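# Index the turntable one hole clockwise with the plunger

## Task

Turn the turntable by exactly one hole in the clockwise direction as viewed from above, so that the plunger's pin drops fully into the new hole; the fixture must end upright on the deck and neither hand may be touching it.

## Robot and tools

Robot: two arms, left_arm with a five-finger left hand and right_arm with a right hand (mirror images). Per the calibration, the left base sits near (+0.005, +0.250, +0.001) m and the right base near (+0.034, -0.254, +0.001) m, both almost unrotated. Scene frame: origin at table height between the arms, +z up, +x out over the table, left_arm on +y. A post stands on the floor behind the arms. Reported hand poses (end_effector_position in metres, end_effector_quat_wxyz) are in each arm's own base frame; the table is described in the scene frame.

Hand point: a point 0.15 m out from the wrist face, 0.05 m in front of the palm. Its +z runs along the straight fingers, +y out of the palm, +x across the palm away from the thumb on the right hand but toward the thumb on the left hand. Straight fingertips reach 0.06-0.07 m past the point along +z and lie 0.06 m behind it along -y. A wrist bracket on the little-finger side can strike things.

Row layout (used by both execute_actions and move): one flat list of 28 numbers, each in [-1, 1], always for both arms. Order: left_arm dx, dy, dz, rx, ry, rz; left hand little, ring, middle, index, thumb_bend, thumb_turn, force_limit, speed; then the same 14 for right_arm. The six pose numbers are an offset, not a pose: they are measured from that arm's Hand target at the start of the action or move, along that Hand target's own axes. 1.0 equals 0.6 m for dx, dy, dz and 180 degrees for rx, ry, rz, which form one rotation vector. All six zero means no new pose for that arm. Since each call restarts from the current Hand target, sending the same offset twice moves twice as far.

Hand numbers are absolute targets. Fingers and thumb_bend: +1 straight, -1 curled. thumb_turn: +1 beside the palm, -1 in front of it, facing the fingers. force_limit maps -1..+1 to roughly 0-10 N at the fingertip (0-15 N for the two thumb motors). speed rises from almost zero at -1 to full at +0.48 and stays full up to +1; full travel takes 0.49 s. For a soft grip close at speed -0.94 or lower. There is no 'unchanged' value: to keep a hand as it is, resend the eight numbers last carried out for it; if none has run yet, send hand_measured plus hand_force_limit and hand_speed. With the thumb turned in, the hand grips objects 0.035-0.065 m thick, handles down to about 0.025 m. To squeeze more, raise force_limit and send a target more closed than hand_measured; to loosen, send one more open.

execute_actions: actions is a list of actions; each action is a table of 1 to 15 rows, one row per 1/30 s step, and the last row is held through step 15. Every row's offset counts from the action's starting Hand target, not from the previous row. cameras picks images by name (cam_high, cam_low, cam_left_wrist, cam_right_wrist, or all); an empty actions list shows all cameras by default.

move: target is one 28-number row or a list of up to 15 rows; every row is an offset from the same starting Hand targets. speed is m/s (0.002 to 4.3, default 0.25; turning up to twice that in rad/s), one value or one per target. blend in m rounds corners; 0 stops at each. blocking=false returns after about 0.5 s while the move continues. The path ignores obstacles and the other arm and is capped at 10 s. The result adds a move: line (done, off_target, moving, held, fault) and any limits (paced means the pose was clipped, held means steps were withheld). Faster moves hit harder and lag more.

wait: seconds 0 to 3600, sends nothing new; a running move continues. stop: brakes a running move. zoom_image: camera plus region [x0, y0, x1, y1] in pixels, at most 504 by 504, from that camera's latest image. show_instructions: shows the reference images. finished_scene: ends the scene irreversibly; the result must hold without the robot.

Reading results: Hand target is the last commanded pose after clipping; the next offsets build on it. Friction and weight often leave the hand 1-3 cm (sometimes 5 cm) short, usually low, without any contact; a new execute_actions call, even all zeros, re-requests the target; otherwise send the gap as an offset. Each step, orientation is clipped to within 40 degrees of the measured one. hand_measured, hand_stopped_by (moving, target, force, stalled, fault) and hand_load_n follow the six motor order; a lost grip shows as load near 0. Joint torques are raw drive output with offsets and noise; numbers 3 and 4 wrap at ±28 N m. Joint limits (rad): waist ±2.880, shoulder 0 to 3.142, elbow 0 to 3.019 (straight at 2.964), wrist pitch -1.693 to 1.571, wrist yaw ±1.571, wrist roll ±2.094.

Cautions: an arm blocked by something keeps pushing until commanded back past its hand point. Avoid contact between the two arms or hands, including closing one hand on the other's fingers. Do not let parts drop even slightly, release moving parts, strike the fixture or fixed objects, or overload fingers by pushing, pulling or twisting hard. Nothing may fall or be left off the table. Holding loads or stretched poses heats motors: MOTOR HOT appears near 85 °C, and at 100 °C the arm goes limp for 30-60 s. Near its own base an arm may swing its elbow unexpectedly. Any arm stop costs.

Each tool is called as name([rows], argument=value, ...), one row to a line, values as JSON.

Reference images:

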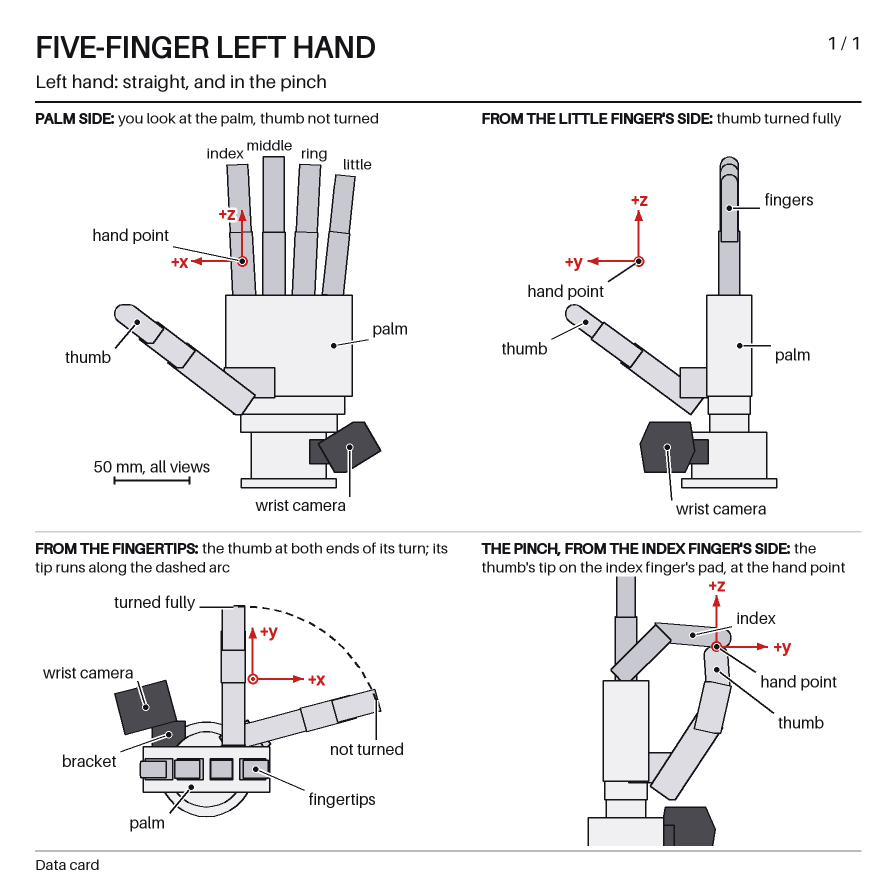

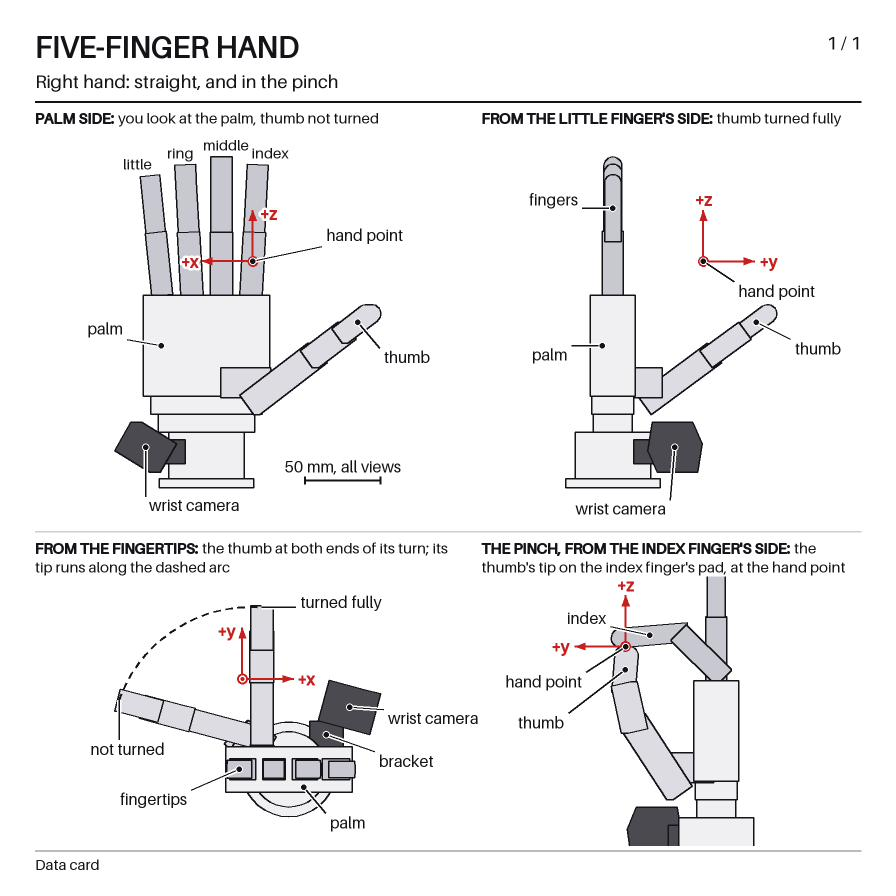

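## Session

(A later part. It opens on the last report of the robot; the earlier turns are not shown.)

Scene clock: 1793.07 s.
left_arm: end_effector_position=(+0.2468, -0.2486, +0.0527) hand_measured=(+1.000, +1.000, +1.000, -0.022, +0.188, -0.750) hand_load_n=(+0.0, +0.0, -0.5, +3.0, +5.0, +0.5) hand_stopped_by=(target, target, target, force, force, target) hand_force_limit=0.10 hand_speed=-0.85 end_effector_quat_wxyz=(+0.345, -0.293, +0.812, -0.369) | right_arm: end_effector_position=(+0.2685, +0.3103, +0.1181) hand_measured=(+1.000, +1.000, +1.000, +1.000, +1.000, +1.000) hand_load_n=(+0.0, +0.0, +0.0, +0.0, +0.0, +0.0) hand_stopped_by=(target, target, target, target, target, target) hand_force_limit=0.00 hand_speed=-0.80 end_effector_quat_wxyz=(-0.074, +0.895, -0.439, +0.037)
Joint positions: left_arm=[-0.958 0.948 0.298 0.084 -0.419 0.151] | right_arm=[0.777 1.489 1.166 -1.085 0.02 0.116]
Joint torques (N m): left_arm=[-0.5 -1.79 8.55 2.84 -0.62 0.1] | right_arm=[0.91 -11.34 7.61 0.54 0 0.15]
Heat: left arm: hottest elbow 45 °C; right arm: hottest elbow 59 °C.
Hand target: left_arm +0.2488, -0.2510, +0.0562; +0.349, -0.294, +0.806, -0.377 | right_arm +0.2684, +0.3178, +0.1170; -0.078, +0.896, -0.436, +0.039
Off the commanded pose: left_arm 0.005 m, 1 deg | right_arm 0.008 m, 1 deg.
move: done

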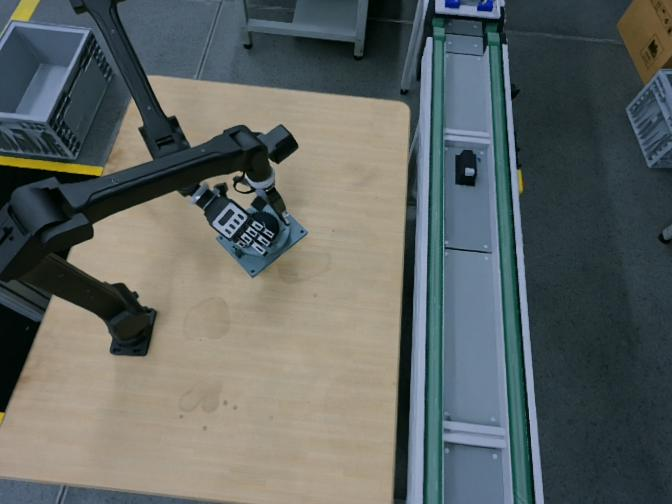

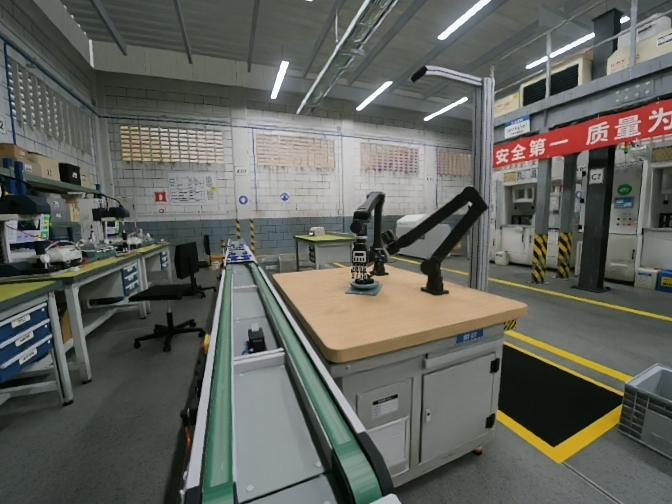

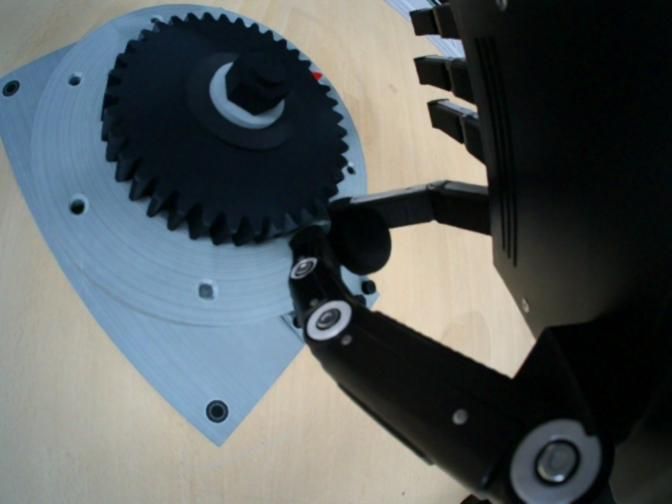

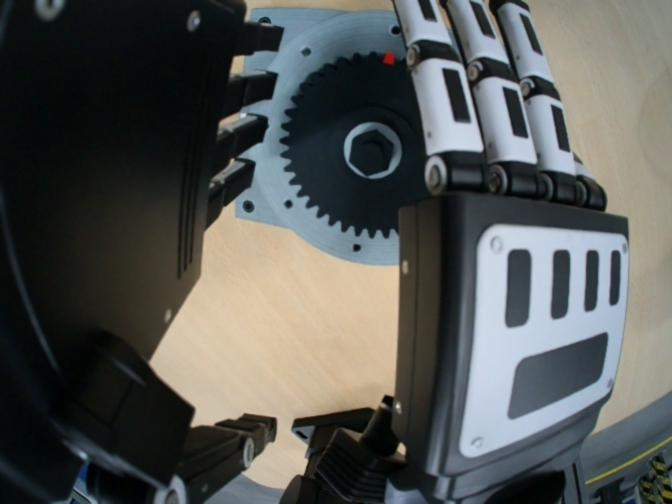

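move(target=[0,0,0,0,0,0,1,1,1,-0.45,-0.25,-0.75,0.1,-0.85,-0.0022,-0.0007,0.0423,0,0,0,1,1,1,1,1,1,0,-0.8], speed=0.04, cameras=["cam_low","cam_right_wrist"])

zoom_image(camera="cam_low", region=[320, 230, 410, 310])

Scene clock: 1821.93 s.
left_arm: end_effector_position=(+0.2468, -0.2486, +0.0527) hand_measured=(+1.000, +1.000, +1.000, -0.022, +0.188, -0.750) hand_load_n=(+0.0, +0.0, +0.0, +3.5, +5.0, +0.0) hand_stopped_by=(target, target, target, force, force, target) hand_force_limit=0.10 hand_speed=-0.85 end_effector_quat_wxyz=(+0.345, -0.293, +0.812, -0.369) | right_arm: end_effector_position=(+0.2724, +0.3143, +0.0995) hand_measured=(+1.000, +1.000, +1.000, +1.000, +1.000, +1.000) hand_load_n=(+0.0, +0.0, -1.5, +0.0, +0.0, +0.0) hand_stopped_by=(target, target, target, target, target, target) hand_force_limit=0.00 hand_speed=-0.80 end_effector_quat_wxyz=(-0.077, +0.894, -0.439, +0.038)
Joint positions: left_arm=[-0.958 0.948 0.298 0.084 -0.419 0.151] | right_arm=[0.777 1.514 1.143 -1.029 0.021 0.118]
Joint torques (N m): left_arm=[-1.61 -1.55 8.58 2.96 -0.64 0.11] | right_arm=[1.03 -10.75 6.82 1.14 -0.01 0.11]
Heat: left arm: hottest elbow 44 °C; right arm: hottest elbow 53 °C.
Hand target: left_arm +0.2488, -0.2510, +0.0562; +0.349, -0.294, +0.806, -0.377 | right_arm +0.2714, +0.3217, +0.0920; -0.078, +0.895, -0.437, +0.039
Off the commanded pose: left_arm 0.005 m, 1 deg | right_arm 0.011 m, 0 deg.
move: off_target (right_arm)

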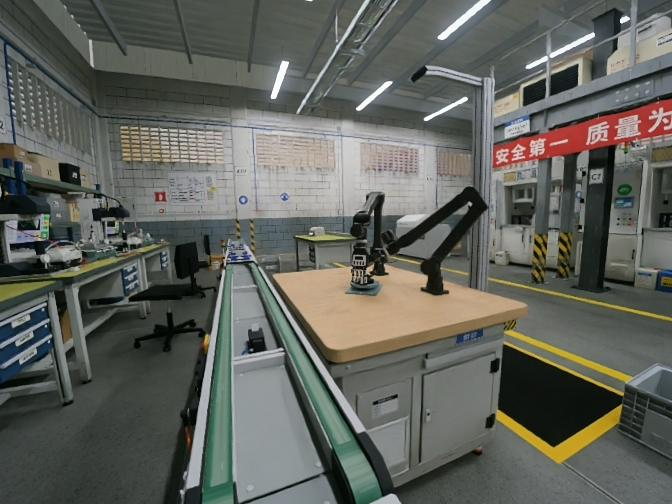

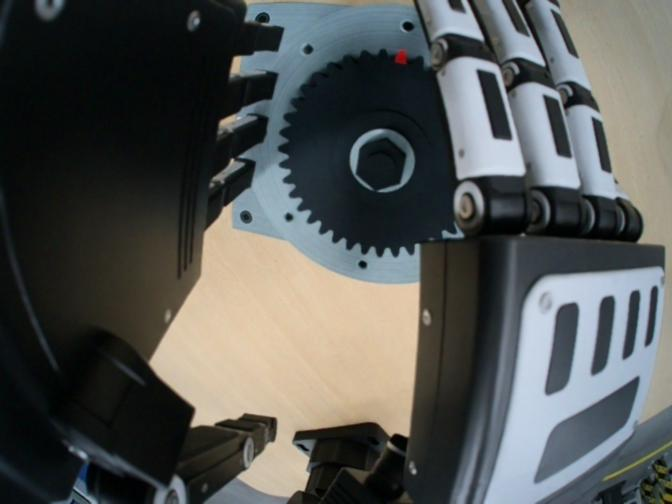

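Scaled by 5.600 from the camera's image (finer frame: 960x720).

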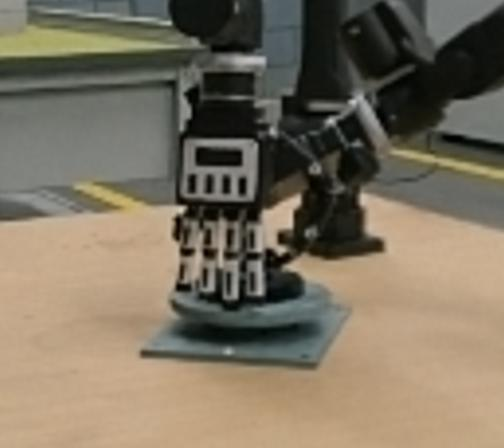

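move([
  [0,0,0,0,0,0,1,1,1,-0.45,-0.25,-0.75,0.1,-0.85,0,0.0035,0.0197,0,0,0,1,1,1,1,1,1,0,-0.8],
  [-0.0412,-0.197,0.0042,0,0,0,1,1,1,-0.45,-0.25,-0.75,0.1,-0.85,0,0.0035,0.0197,0,0,0,1,1,1,1,1,1,0,-0.8],
], speed=0.06, cameras=["cam_low","cam_right_wrist","cam_left_wrist"])

zoom_image(camera="cam_left_wrist", region=[230, 150, 430, 320])

zoom_image(camera="cam_low", region=[320, 230, 410, 310])

Scene clock: 1846.60 s.
left_arm: end_effector_position=(+0.2423, -0.2428, +0.0586) hand_measured=(+1.000, +1.000, +1.000, -0.020, +0.188, -0.750) hand_load_n=(+0.0, +0.0, +0.0, +11.5, +10.5, +0.5) hand_stopped_by=(target, target, target, force, force, target) hand_force_limit=0.10 hand_speed=-0.85 end_effector_quat_wxyz=(+0.321, -0.288, +0.849, -0.305) | right_arm: end_effector_position=(+0.2734, +0.3159, +0.0976) hand_measured=(+1.000, +1.000, +1.000, +1.000, +1.000, +1.000) hand_load_n=(+0.0, +0.0, -3.0, +0.0, +0.0, +0.0) hand_stopped_by=(target, target, target, target, target, target) hand_force_limit=0.00 hand_speed=-0.80 end_effector_quat_wxyz=(-0.083, +0.894, -0.439, +0.040)
Joint positions: left_arm=[-0.951 0.957 0.407 -0.171 -0.404 0.15] | right_arm=[0.778 1.512 1.136 -1.011 0.021 0.118]
Joint torques (N m): left_arm=[-0.97 -3.02 9.4 2.36 -0.44 0.09] | right_arm=[0.85 -9.41 5.94 1.84 -0.01 0.11]
Heat: left arm: hottest elbow 44 °C; right arm: hottest elbow 50 °C.
Hand target: left_arm +0.2432, -0.2438, +0.0614; +0.323, -0.289, +0.846, -0.310 (not the last commanded pose) | right_arm +0.2713, +0.3216, +0.0800; -0.078, +0.895, -0.437, +0.039
Off the commanded pose: left_arm 0.125 m, 10 deg | right_arm 0.019 m, 1 deg.
move: held (left_arm; a check stopped the path), off_target (right_arm; braked when a check withheld steps of left_arm); path passed 1 of 2 targets; limits=held
pose unreachable (left arm): on one or more control steps of this call, first in action 0 (counted from 0), this arm could not follow its commanded pose, so it was not sent that pose on those steps. It may still have moved: this result reports where it is.
cause: moving toward the commanded pose would bring a part of the arm too close to another arm (a part of this arm just beyond joint 4 (wrist pitch) and a part of the right arm just beyond its joint 3 (elbow), along the way the arms are being sent, or toward where that arm still pushes).
Images, in order (width x height): cam_low 672x504, cam_left_wrist 672x504, cam_right_wrist 672x504.

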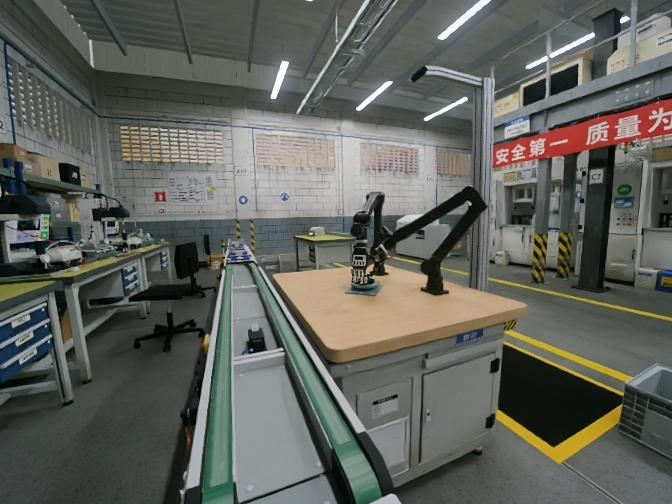

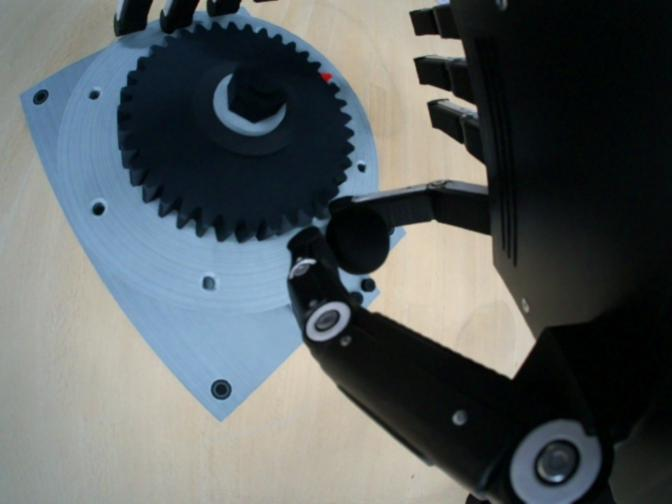

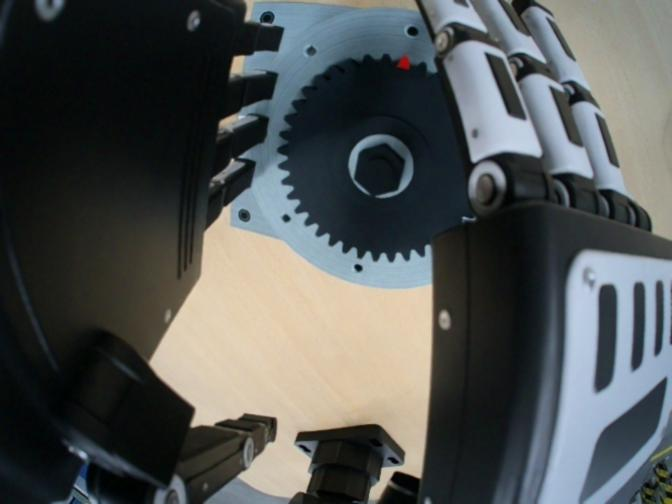

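Scaled by 2.520 from the camera's image (finer frame: 960x720).

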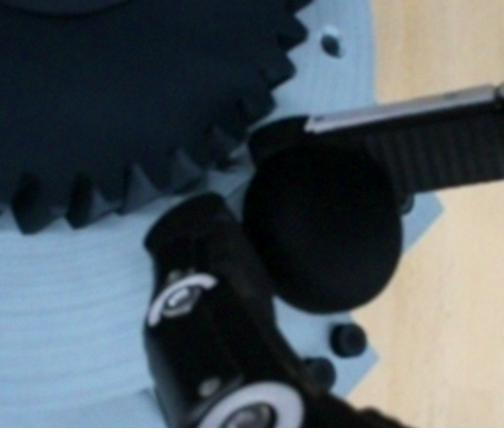

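Scaled by 5.600 from the camera's image (finer frame: 960x720).

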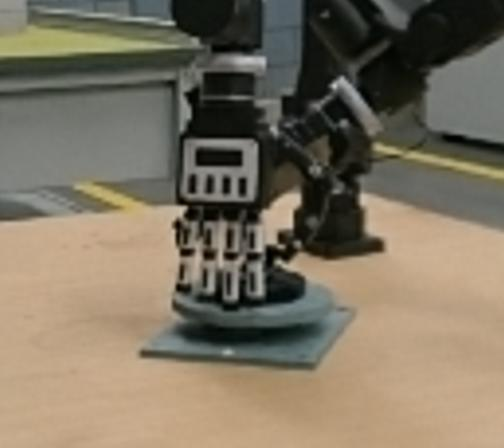

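move(target=[-0.0228,-0.072,-0.0253,0,0,0,1,1,1,-0.45,-0.25,-0.75,0.1,-0.85,0,0,0,0,0,0,1,1,1,1,1,1,0,-0.8], speed=0.06, cameras=["cam_right_wrist","cam_left_wrist"])

zoom_image(camera="cam_left_wrist", region=[230, 150, 430, 320])

Scene clock: 1880.03 s.
left_arm: end_effector_position=(+0.2357, -0.2342, +0.0608) hand_measured=(+1.000, +1.000, +1.000, -0.020, +0.188, -0.750) hand_load_n=(+0.0, +0.0, +0.0, +18.0, +10.5, -0.5) hand_stopped_by=(target, target, target, force, force, target) hand_force_limit=0.10 hand_speed=-0.85 end_effector_quat_wxyz=(+0.310, -0.285, +0.865, -0.272) | right_arm: end_effector_position=(+0.2744, +0.3173, +0.0974) hand_measured=(+1.000, +1.000, +1.000, +1.000, +1.000, +1.000) hand_load_n=(-0.5, +0.0, -2.0, +0.0, +0.0, +0.0) hand_stopped_by=(target, target, target, target, target, target) hand_force_limit=0.00 hand_speed=-0.80 end_effector_quat_wxyz=(-0.086, +0.894, -0.438, +0.041)
Joint positions: left_arm=[-0.951 0.952 0.445 -0.291 -0.402 0.149] | right_arm=[0.779 1.512 1.135 -1.004 0.021 0.118]
Joint torques (N m): left_arm=[-0.67 -4.95 15.47 1.17 -0.47 0.11] | right_arm=[0.85 -9.35 6 1.54 0.01 0.1]
Heat: left arm: hottest elbow 43 °C; right arm: hottest elbow 47 °C.
Hand target: left_arm +0.2533, -0.2570, +0.1064; +0.323, -0.289, +0.846, -0.310 | right_arm +0.2713, +0.3217, +0.0801; -0.078, +0.895, -0.437, +0.039
Off the commanded pose: left_arm 0.054 m, 5 deg | right_arm 0.018 m, 1 deg.
move: off_target (left_arm)
Images, in order (width x height): cam_left_wrist 672x504, cam_right_wrist 672x504.

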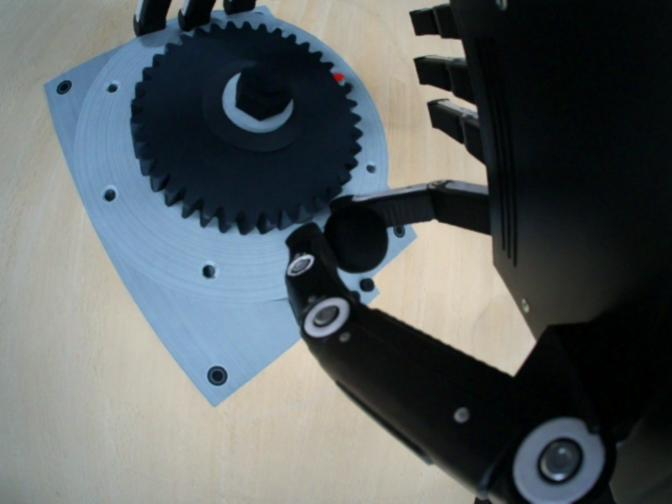

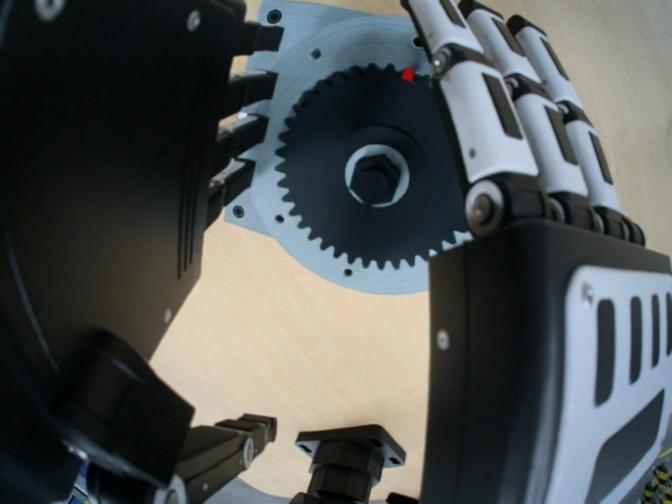

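Scaled by 2.520 from the camera's image (finer frame: 960x720).

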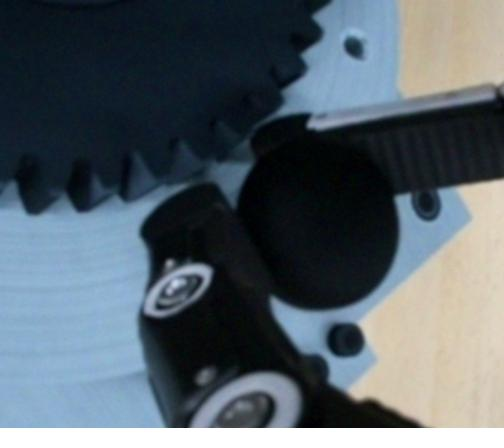

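move([
  [0,0,0,0,0,0,1,1,1,-0.45,-0.25,-0.75,0.1,-0.85,0,0.0029,0.0164,0,0,0,1,1,1,1,1,1,0,-0.8],
  [0,0,0,0,0,0,1,1,1,-0.45,-0.25,-0.75,0.1,-0.85,0.0377,0.0018,0.0167,0,0,0,1,1,1,1,1,1,0,-0.8],
  [0,0,0,0,0,0,1,1,1,-0.45,-0.25,-0.75,0.1,-0.85,0.082,0.017,0.014,0,0,0,1,1,1,1,1,1,0,-0.8],
], speed=0.04, blend=[0,0.01,0], cameras=["cam_right_wrist","cam_left_wrist"])

Scene clock: 1913.97 s.
left_arm: end_effector_position=(+0.2352, -0.2334, +0.0608) hand_measured=(+1.000, +1.000, +1.000, -0.020, +0.188, -0.750) hand_load_n=(+0.0, +0.0, +0.0, +17.5, +10.5, -1.0) hand_stopped_by=(target, target, target, force, force, target) hand_force_limit=0.10 hand_speed=-0.85 end_effector_quat_wxyz=(+0.309, -0.285, +0.866, -0.271) | right_arm: end_effector_position=(+0.2839, +0.3042, +0.0947) hand_measured=(+1.000, +1.000, +1.000, +1.000, +1.000, +1.000) hand_load_n=(+0.0, +0.0, -0.5, +0.0, +0.0, +0.0) hand_stopped_by=(target, target, target, target, target, target) hand_force_limit=0.00 hand_speed=-0.80 end_effector_quat_wxyz=(-0.108, +0.902, -0.417, +0.031)
Joint positions: left_arm=[-0.951 0.95 0.445 -0.296 -0.402 0.149] | right_arm=[0.729 1.491 1.102 -0.957 -0.03 0.028]
Joint torques (N m): left_arm=[-0.09 -5.19 15.28 1.1 -0.43 0.12] | right_arm=[-3.31 -9.05 4.85 0.79 1.02 -0.06]
Heat: left arm: hottest elbow 48 °C; right arm: hottest elbow 45 °C.
Hand target: left_arm +0.2532, -0.2570, +0.1064; +0.323, -0.289, +0.846, -0.310 | right_arm +0.2949, +0.2776, +0.0700; -0.078, +0.895, -0.437, +0.038
Off the commanded pose: left_arm 0.054 m, 5 deg | right_arm 0.038 m, 4 deg.
move: off_target (right_arm)
Images, in order (width x height): cam_left_wrist 672x504, cam_right_wrist 672x504.

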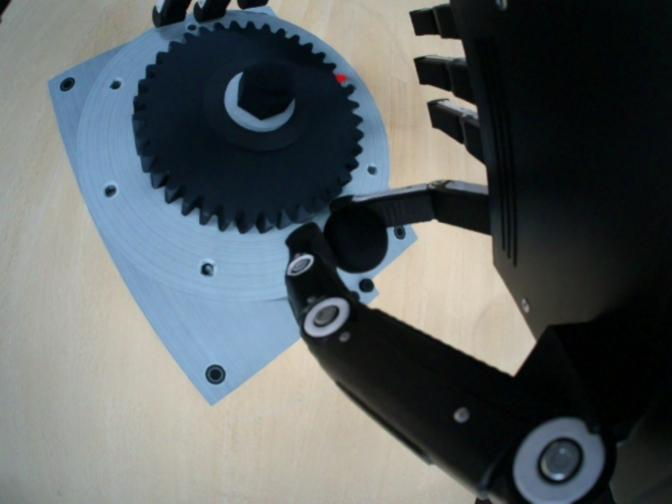

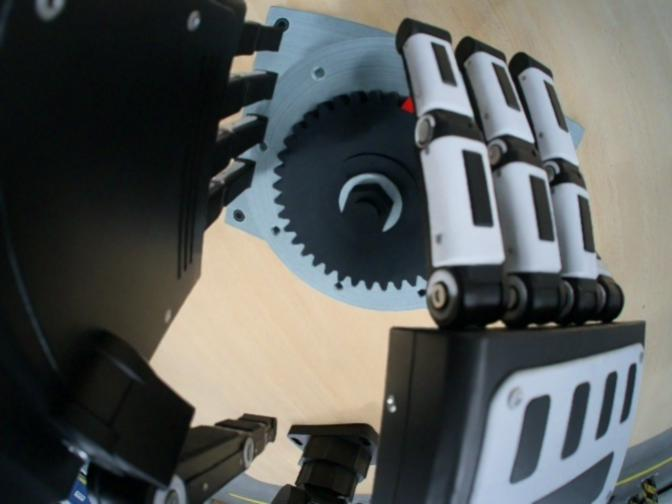

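move(target=[-0.0075,-0.0455,0.003,0,0,0,1,1,1,-0.45,-0.25,-0.75,0.1,-0.85,0,0,0,0,0,0,1,1,1,1,1,1,0,-0.8], speed=0.05, cameras=["cam_right_wrist","cam_left_wrist"])

zoom_image(camera="cam_left_wrist", region=[230, 150, 430, 320])

Scene clock: 1984.00 s.
left_arm: end_effector_position=(+0.2342, -0.2323, +0.0634) hand_measured=(+1.000, +1.000, +1.000, -0.020, +0.188, -0.750) hand_load_n=(+0.0, +0.0, +0.0, +19.0, +9.0, -0.5) hand_stopped_by=(target, target, target, force, force, target) hand_force_limit=0.10 hand_speed=-0.85 end_effector_quat_wxyz=(+0.302, -0.283, +0.874, -0.253) | right_arm: end_effector_position=(+0.2850, +0.3023, +0.0948) hand_measured=(+1.000, +1.000, +1.000, +1.000, +1.000, +1.000) hand_load_n=(+0.0, +0.0, -1.0, +0.0, +0.0, +0.0) hand_stopped_by=(target, target, target, target, target, target) hand_force_limit=0.00 hand_speed=-0.80 end_effector_quat_wxyz=(-0.108, +0.901, -0.419, +0.031)
Joint positions: left_arm=[-0.949 0.967 0.478 -0.357 -0.399 0.149] | right_arm=[0.724 1.49 1.1 -0.957 -0.029 0.028]
Joint torques (N m): left_arm=[-0.38 -3.84 18.32 1.7 -0.47 0.16] | right_arm=[-2.9 -8.88 4.93 0.79 1 -0.06]
Heat: left arm: hottest elbow 54 °C; right arm: hottest elbow 43 °C.
Hand target: left_arm +0.2652, -0.2720, +0.1262; +0.323, -0.289, +0.846, -0.310 | right_arm +0.2948, +0.2775, +0.0700; -0.078, +0.895, -0.437, +0.039
Off the commanded pose: left_arm 0.081 m, 8 deg | right_arm 0.036 m, 4 deg.
move: off_target (left_arm)
Images, in order (width x height): cam_left_wrist 672x504, cam_right_wrist 672x504.

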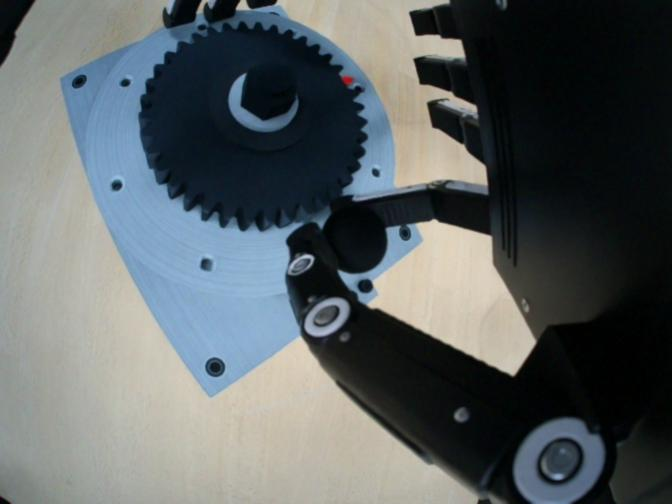

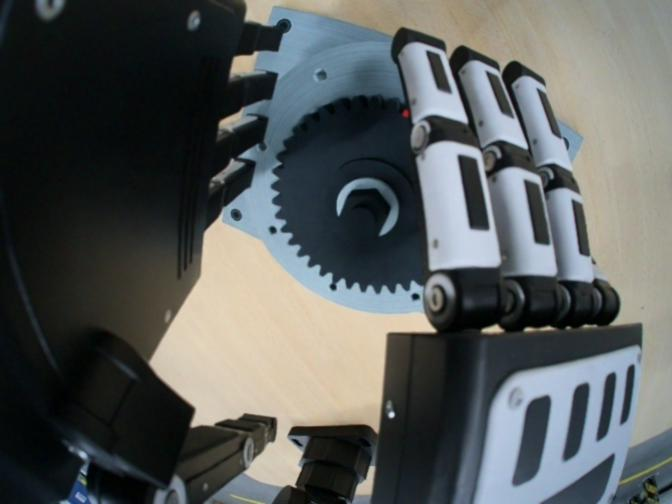

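Scaled by 2.520 from the camera's image (finer frame: 960x720).

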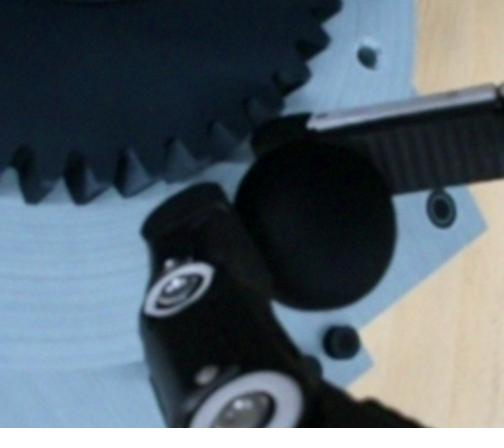

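move(target=[0,0,0,0.083,0,0,1,1,1,-0.45,-0.25,-0.75,0.1,-0.85,0,0,0,0,0,0,1,1,1,1,1,1,0,-0.8], speed=0.1, cameras=["cam_right_wrist","cam_left_wrist"])

zoom_image(camera="cam_left_wrist", region=[230, 150, 430, 320])

Scene clock: 2011.57 s.
left_arm: end_effector_position=(+0.2615, -0.2739, +0.1226) hand_measured=(+1.000, +1.000, +1.000, -0.022, +0.186, -0.750) hand_load_n=(+0.0, +0.0, +0.0, +0.0, +0.5, +0.0) hand_stopped_by=(target, target, target, force, force, target) hand_force_limit=0.10 hand_speed=-0.85 end_effector_quat_wxyz=(+0.351, -0.245, +0.805, -0.412) | right_arm: end_effector_position=(+0.2851, +0.3022, +0.0948) hand_measured=(+1.000, +1.000, +1.000, +1.000, +1.000, +1.000) hand_load_n=(+0.0, +0.0, -1.0, +0.0, +0.0, +0.0) hand_stopped_by=(target, target, target, target, target, target) hand_force_limit=0.00 hand_speed=-0.80 end_effector_quat_wxyz=(-0.108, +0.901, -0.419, +0.031)
Joint positions: left_arm=[-0.939 0.851 0.411 -0.015 -0.335 0.251] | right_arm=[0.724 1.49 1.1 -0.957 -0.029 0.028]
Joint torques (N m): left_arm=[-0.03 -2.14 9.06 3.17 -0.23 0.22] | right_arm=[-2.9 -8.76 4.93 0.79 0.99 -0.06]
Heat: left arm: hottest elbow 56 °C; right arm: hottest elbow 43 °C.
Hand target: left_arm +0.2653, -0.2720, +0.1263; +0.358, -0.244, +0.799, -0.417 | right_arm +0.2948, +0.2775, +0.0699; -0.078, +0.895, -0.437, +0.038
Off the commanded pose: left_arm 0.006 m, 1 deg | right_arm 0.036 m, 4 deg.
move: done
Images, in order (width x height): cam_left_wrist 672x504, cam_right_wrist 672x504.

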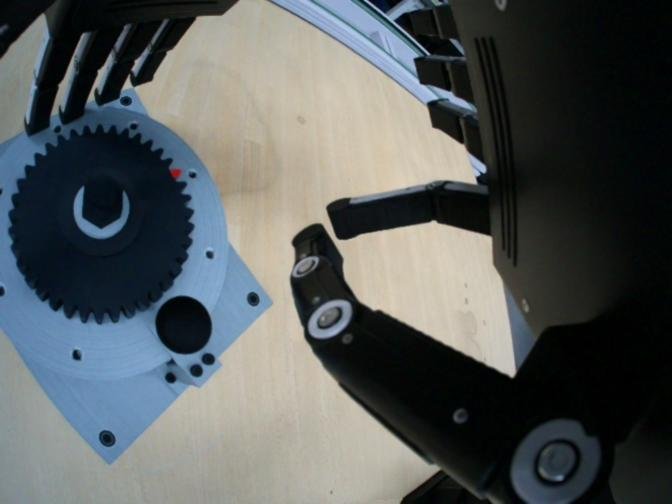

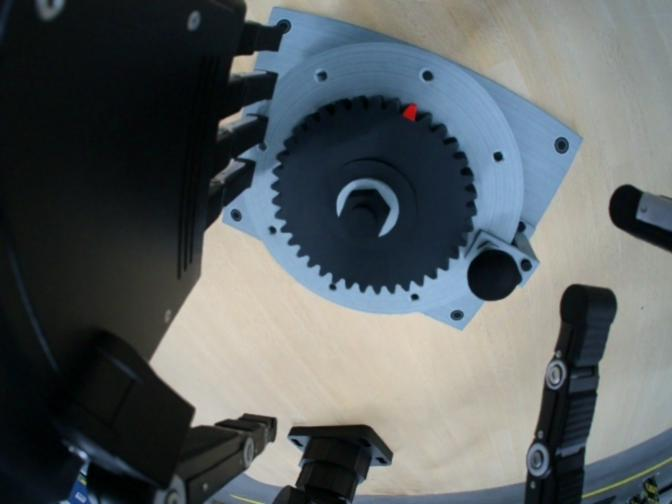

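Scaled by 2.520 from the camera's image (finer frame: 960x720).

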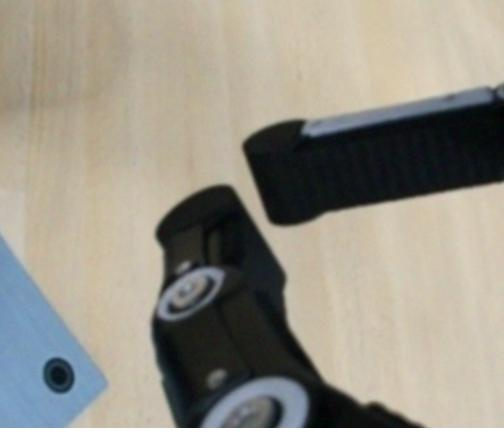

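zoom_image(camera="cam_right_wrist", region=[400, 180, 580, 340])

zoom_image(camera="cam_left_wrist", region=[100, 250, 280, 410])

Scaled by 2.800 from the camera's image (finer frame: 960x720).

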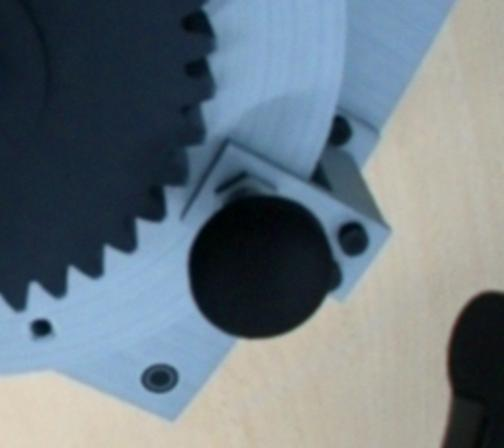

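Scaled by 2.800 from the camera's image (finer frame: 960x720).

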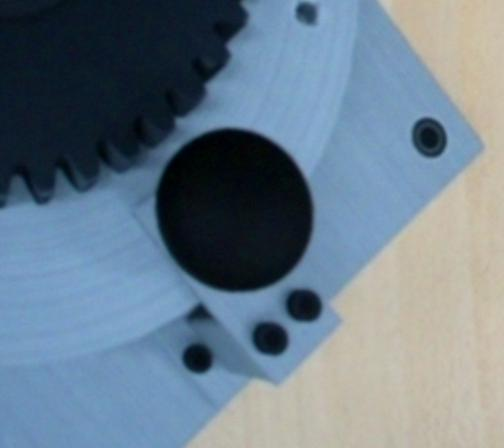

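move([
  [0,0,0,0,0,0,1,1,1,0.24,0.5,-0.75,0,-0.5,0,-0.0138,-0.0781,0,0,0,1,1,1,1,-1,1,0,-0.5],
  [-0.0122,0.0672,-0.0625,0.0422,0.0572,0.0138,1,1,1,0.24,0.5,-0.75,0,-0.5,-0.0725,-0.0117,-0.0785,0,0,0,1,1,1,1,-1,1,0,-0.5],
], speed=0.1, cameras=["cam_right_wrist","cam_left_wrist","cam_high"])

zoom_image(camera="cam_left_wrist", region=[230, 150, 430, 320])

Scene clock: 2289.50 s.
left_arm: end_effector_position=(+0.2368, -0.2317, +0.1131) hand_measured=(+1.000, +1.000, +1.000, +0.240, +0.500, -0.750) hand_load_n=(+0.0, +0.0, +0.0, +0.0, +0.0, +0.0) hand_stopped_by=(target, target, target, target, target, target) hand_force_limit=0.00 hand_speed=-0.50 end_effector_quat_wxyz=(+0.306, -0.165, +0.801, -0.487) | right_arm: end_effector_position=(+0.2799, +0.2868, +0.1021) hand_measured=(+1.000, +1.000, +1.000, +1.000, -1.000, +1.000) hand_load_n=(+0.0, +0.0, +0.0, +0.5, +0.0, +0.0) hand_stopped_by=(target, target, target, target, target, target) hand_force_limit=0.00 hand_speed=-0.50 end_effector_quat_wxyz=(-0.062, +0.885, -0.458, +0.050)
Joint positions: left_arm=[-0.697 0.581 0.24 -0.006 0.103 0.396] | right_arm=[0.73 1.488 1.123 -1.055 0.05 0.111]
Joint torques (N m): left_arm=[-0.15 0.97 9.62 2.06 -0.09 0.24] | right_arm=[3.49 -12.28 9.05 -0.62 -1.08 0.03]
Heat: left arm: hottest elbow 45 °C; right arm: hottest elbow 41 °C.
Hand target: left_arm +0.2370, -0.2270, +0.1098; +0.309, -0.164, +0.803, -0.482 | right_arm +0.2671, +0.3111, +0.1176; -0.078, +0.896, -0.436, +0.039
Off the commanded pose: left_arm 0.006 m, 1 deg | right_arm 0.032 m, 4 deg.
move: off_target (right_arm)
Images, in order (width x height): cam_high 672x504, cam_left_wrist 672x504, cam_right_wrist 672x504.

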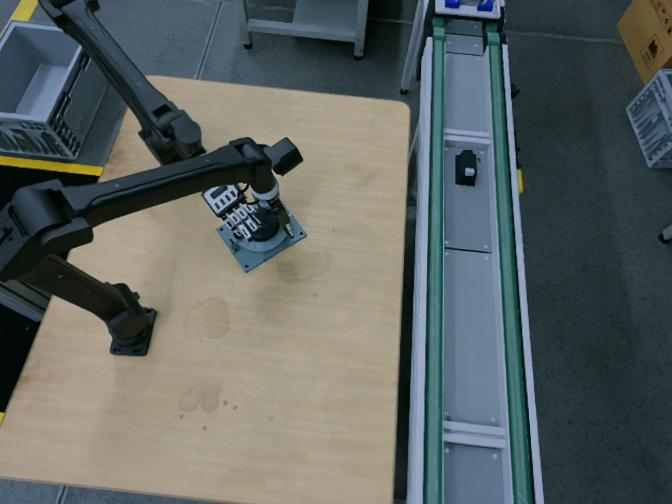

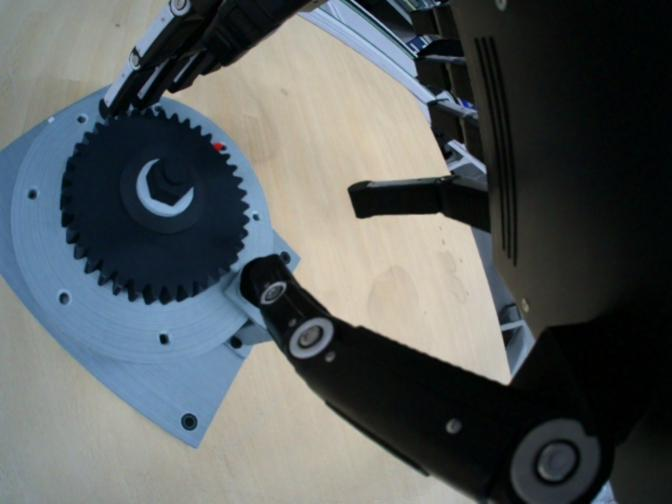

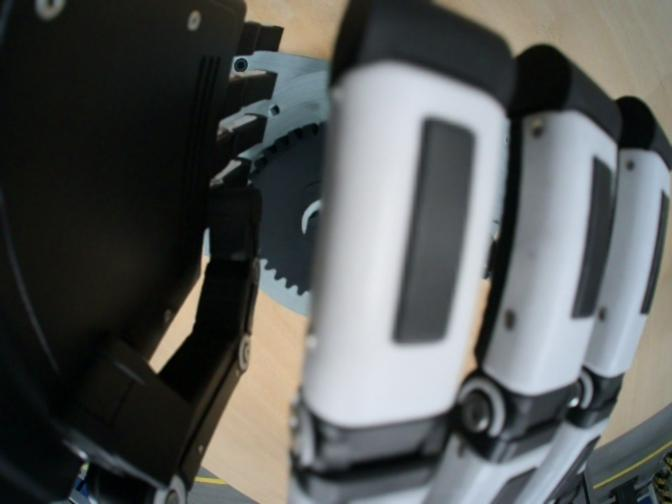

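Scaled by 2.520 from the camera's image (finer frame: 960x720).

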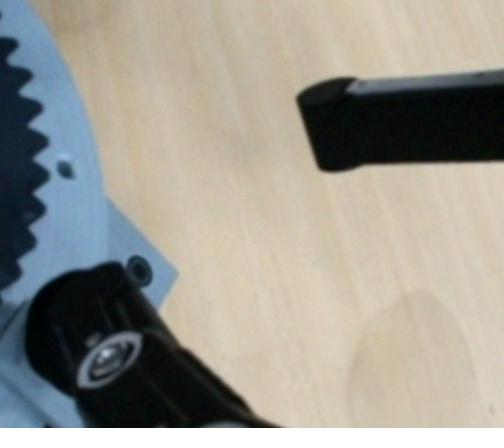

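move(target=[0,0,0,0,0,0,1,1,1,0.24,0.5,-0.75,0,-0.5,0.041,-0.0662,-0.073,0,0,0,1,1,1,1,-1,1,0,-0.5], speed=0.1, cameras=["cam_right_wrist","cam_high"])

Scene clock: 2304.00 s.
left_arm: end_effector_position=(+0.2368, -0.2317, +0.1131) hand_measured=(+1.000, +1.000, +1.000, +0.240, +0.500, -0.750) hand_load_n=(+0.0, +0.0, +0.0, +0.0, +0.0, +0.0) hand_stopped_by=(target, target, target, target, target, target) hand_force_limit=0.00 hand_speed=-0.50 end_effector_quat_wxyz=(+0.306, -0.164, +0.801, -0.487) | right_arm: end_effector_position=(+0.2910, +0.3040, +0.1535) hand_measured=(+1.000, +1.000, +1.000, +1.000, -1.000, +1.000) hand_load_n=(+0.0, +0.0, +0.0, +0.0, +0.0, +0.0) hand_stopped_by=(target, target, target, target, target, target) hand_force_limit=0.00 hand_speed=-0.50 end_effector_quat_wxyz=(-0.063, +0.898, -0.435, +0.033)
Joint positions: left_arm=[-0.697 0.581 0.24 -0.006 0.103 0.397] | right_arm=[0.732 1.511 1.287 -1.205 0.013 0.063]
Joint torques (N m): left_arm=[-0.38 0.73 9.74 1.85 -0.13 0.13] | right_arm=[-0.85 -11.63 10.45 -0.03 -0.15 -0.03]
Heat: left arm: hottest elbow 45 °C; right arm: hottest elbow 43 °C.
Hand target: left_arm +0.2370, -0.2270, +0.1098; +0.309, -0.164, +0.803, -0.482 | right_arm +0.3071, +0.3113, +0.1677; -0.078, +0.895, -0.436, +0.039
Off the commanded pose: left_arm 0.006 m, 1 deg | right_arm 0.023 m, 2 deg.
move: off_target (right_arm)
Images, in order (width x height): cam_high 672x504, cam_right_wrist 672x504.

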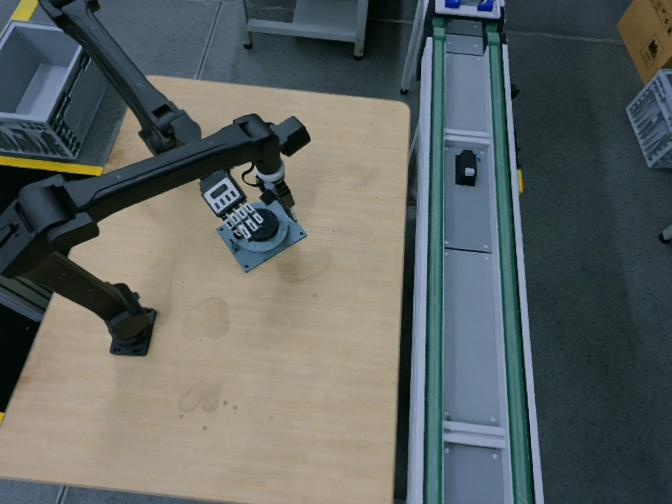

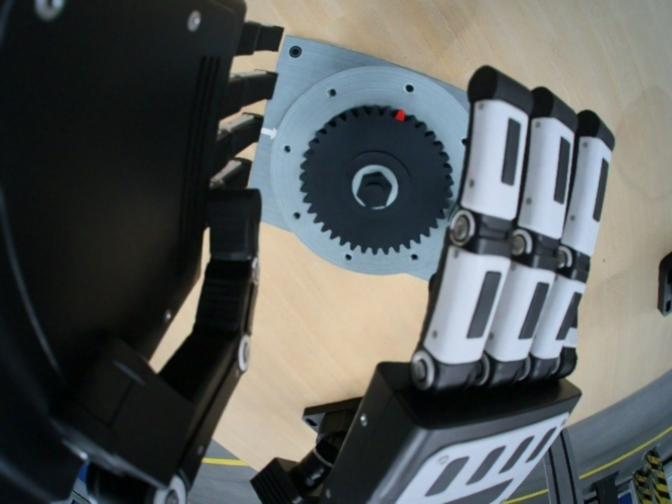

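move(target=[0.0185,0.051,0.012,0,0,0,1,1,1,0.24,0.5,-0.75,0,-0.5,0,0,0,0,0,0,1,1,1,1,-1,1,0,-0.5], speed=0.07, cameras=["cam_right_wrist","cam_left_wrist"])

zoom_image(camera="cam_left_wrist", region=[200, 150, 400, 320])

Scene clock: 2329.10 s.
left_arm: end_effector_position=(+0.2311, -0.2253, +0.0780) hand_measured=(+1.000, +1.000, +1.000, +0.240, +0.500, -0.750) hand_load_n=(+0.0, +0.0, +0.0, +0.0, +0.0, +0.0) hand_stopped_by=(target, target, target, target, target, target) hand_force_limit=0.00 hand_speed=-0.50 end_effector_quat_wxyz=(+0.303, -0.166, +0.805, -0.482) | right_arm: end_effector_position=(+0.2910, +0.3039, +0.1535) hand_measured=(+1.000, +1.000, +1.000, +1.000, -1.000, +1.000) hand_load_n=(+0.0, +0.0, +0.0, +0.0, +0.0, +0.0) hand_stopped_by=(target, target, target, target, target, target) hand_force_limit=0.00 hand_speed=-0.50 end_effector_quat_wxyz=(-0.063, +0.898, -0.435, +0.033)
Joint positions: left_arm=[-0.69 0.629 0.16 0.107 0.11 0.399] | right_arm=[0.732 1.511 1.287 -1.206 0.013 0.063]
Joint torques (N m): left_arm=[-0.32 1.49 9.32 3.18 -0.05 0.2] | right_arm=[-0.79 -11.58 10.59 -0.12 -0.15 -0.04]
Heat: left arm: hottest elbow 46 °C; right arm: hottest elbow 45 °C.
Hand target: left_arm +0.2344, -0.2234, +0.0769; +0.309, -0.164, +0.803, -0.482 | right_arm +0.3071, +0.3112, +0.1677; -0.078, +0.895, -0.437, +0.039
Off the commanded pose: left_arm 0.004 m, 1 deg | right_arm 0.023 m, 2 deg.
move: done
Images, in order (width x height): cam_left_wrist 672x504, cam_right_wrist 672x504.

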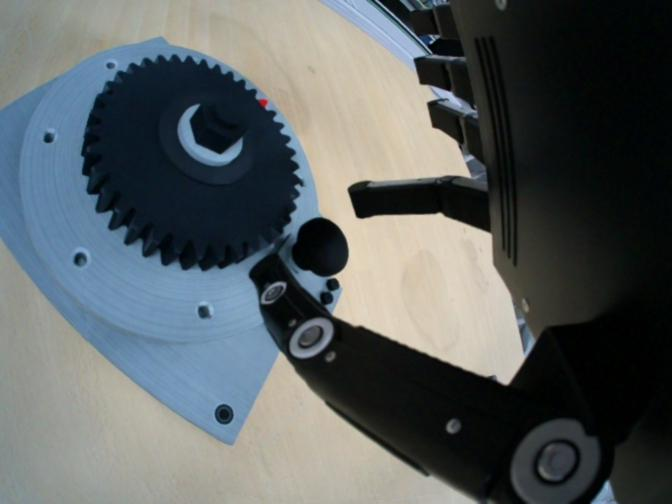

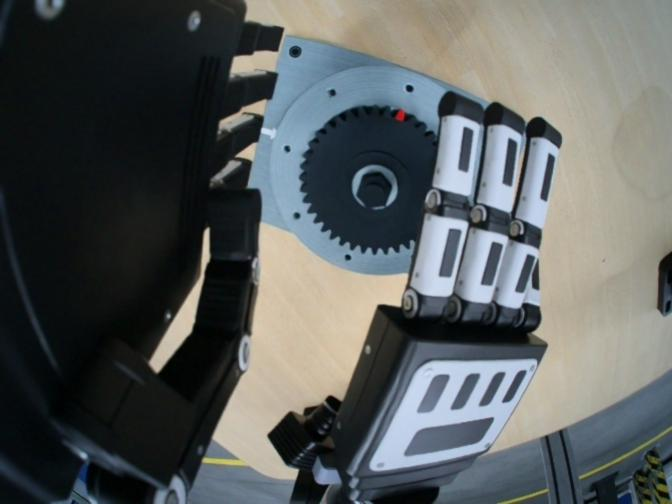

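Scaled by 2.520 from the camera's image (finer frame: 960x720).

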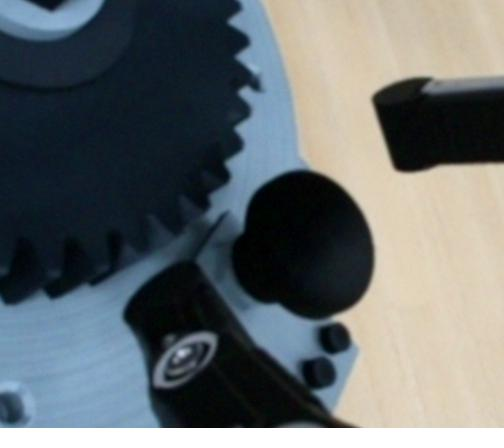

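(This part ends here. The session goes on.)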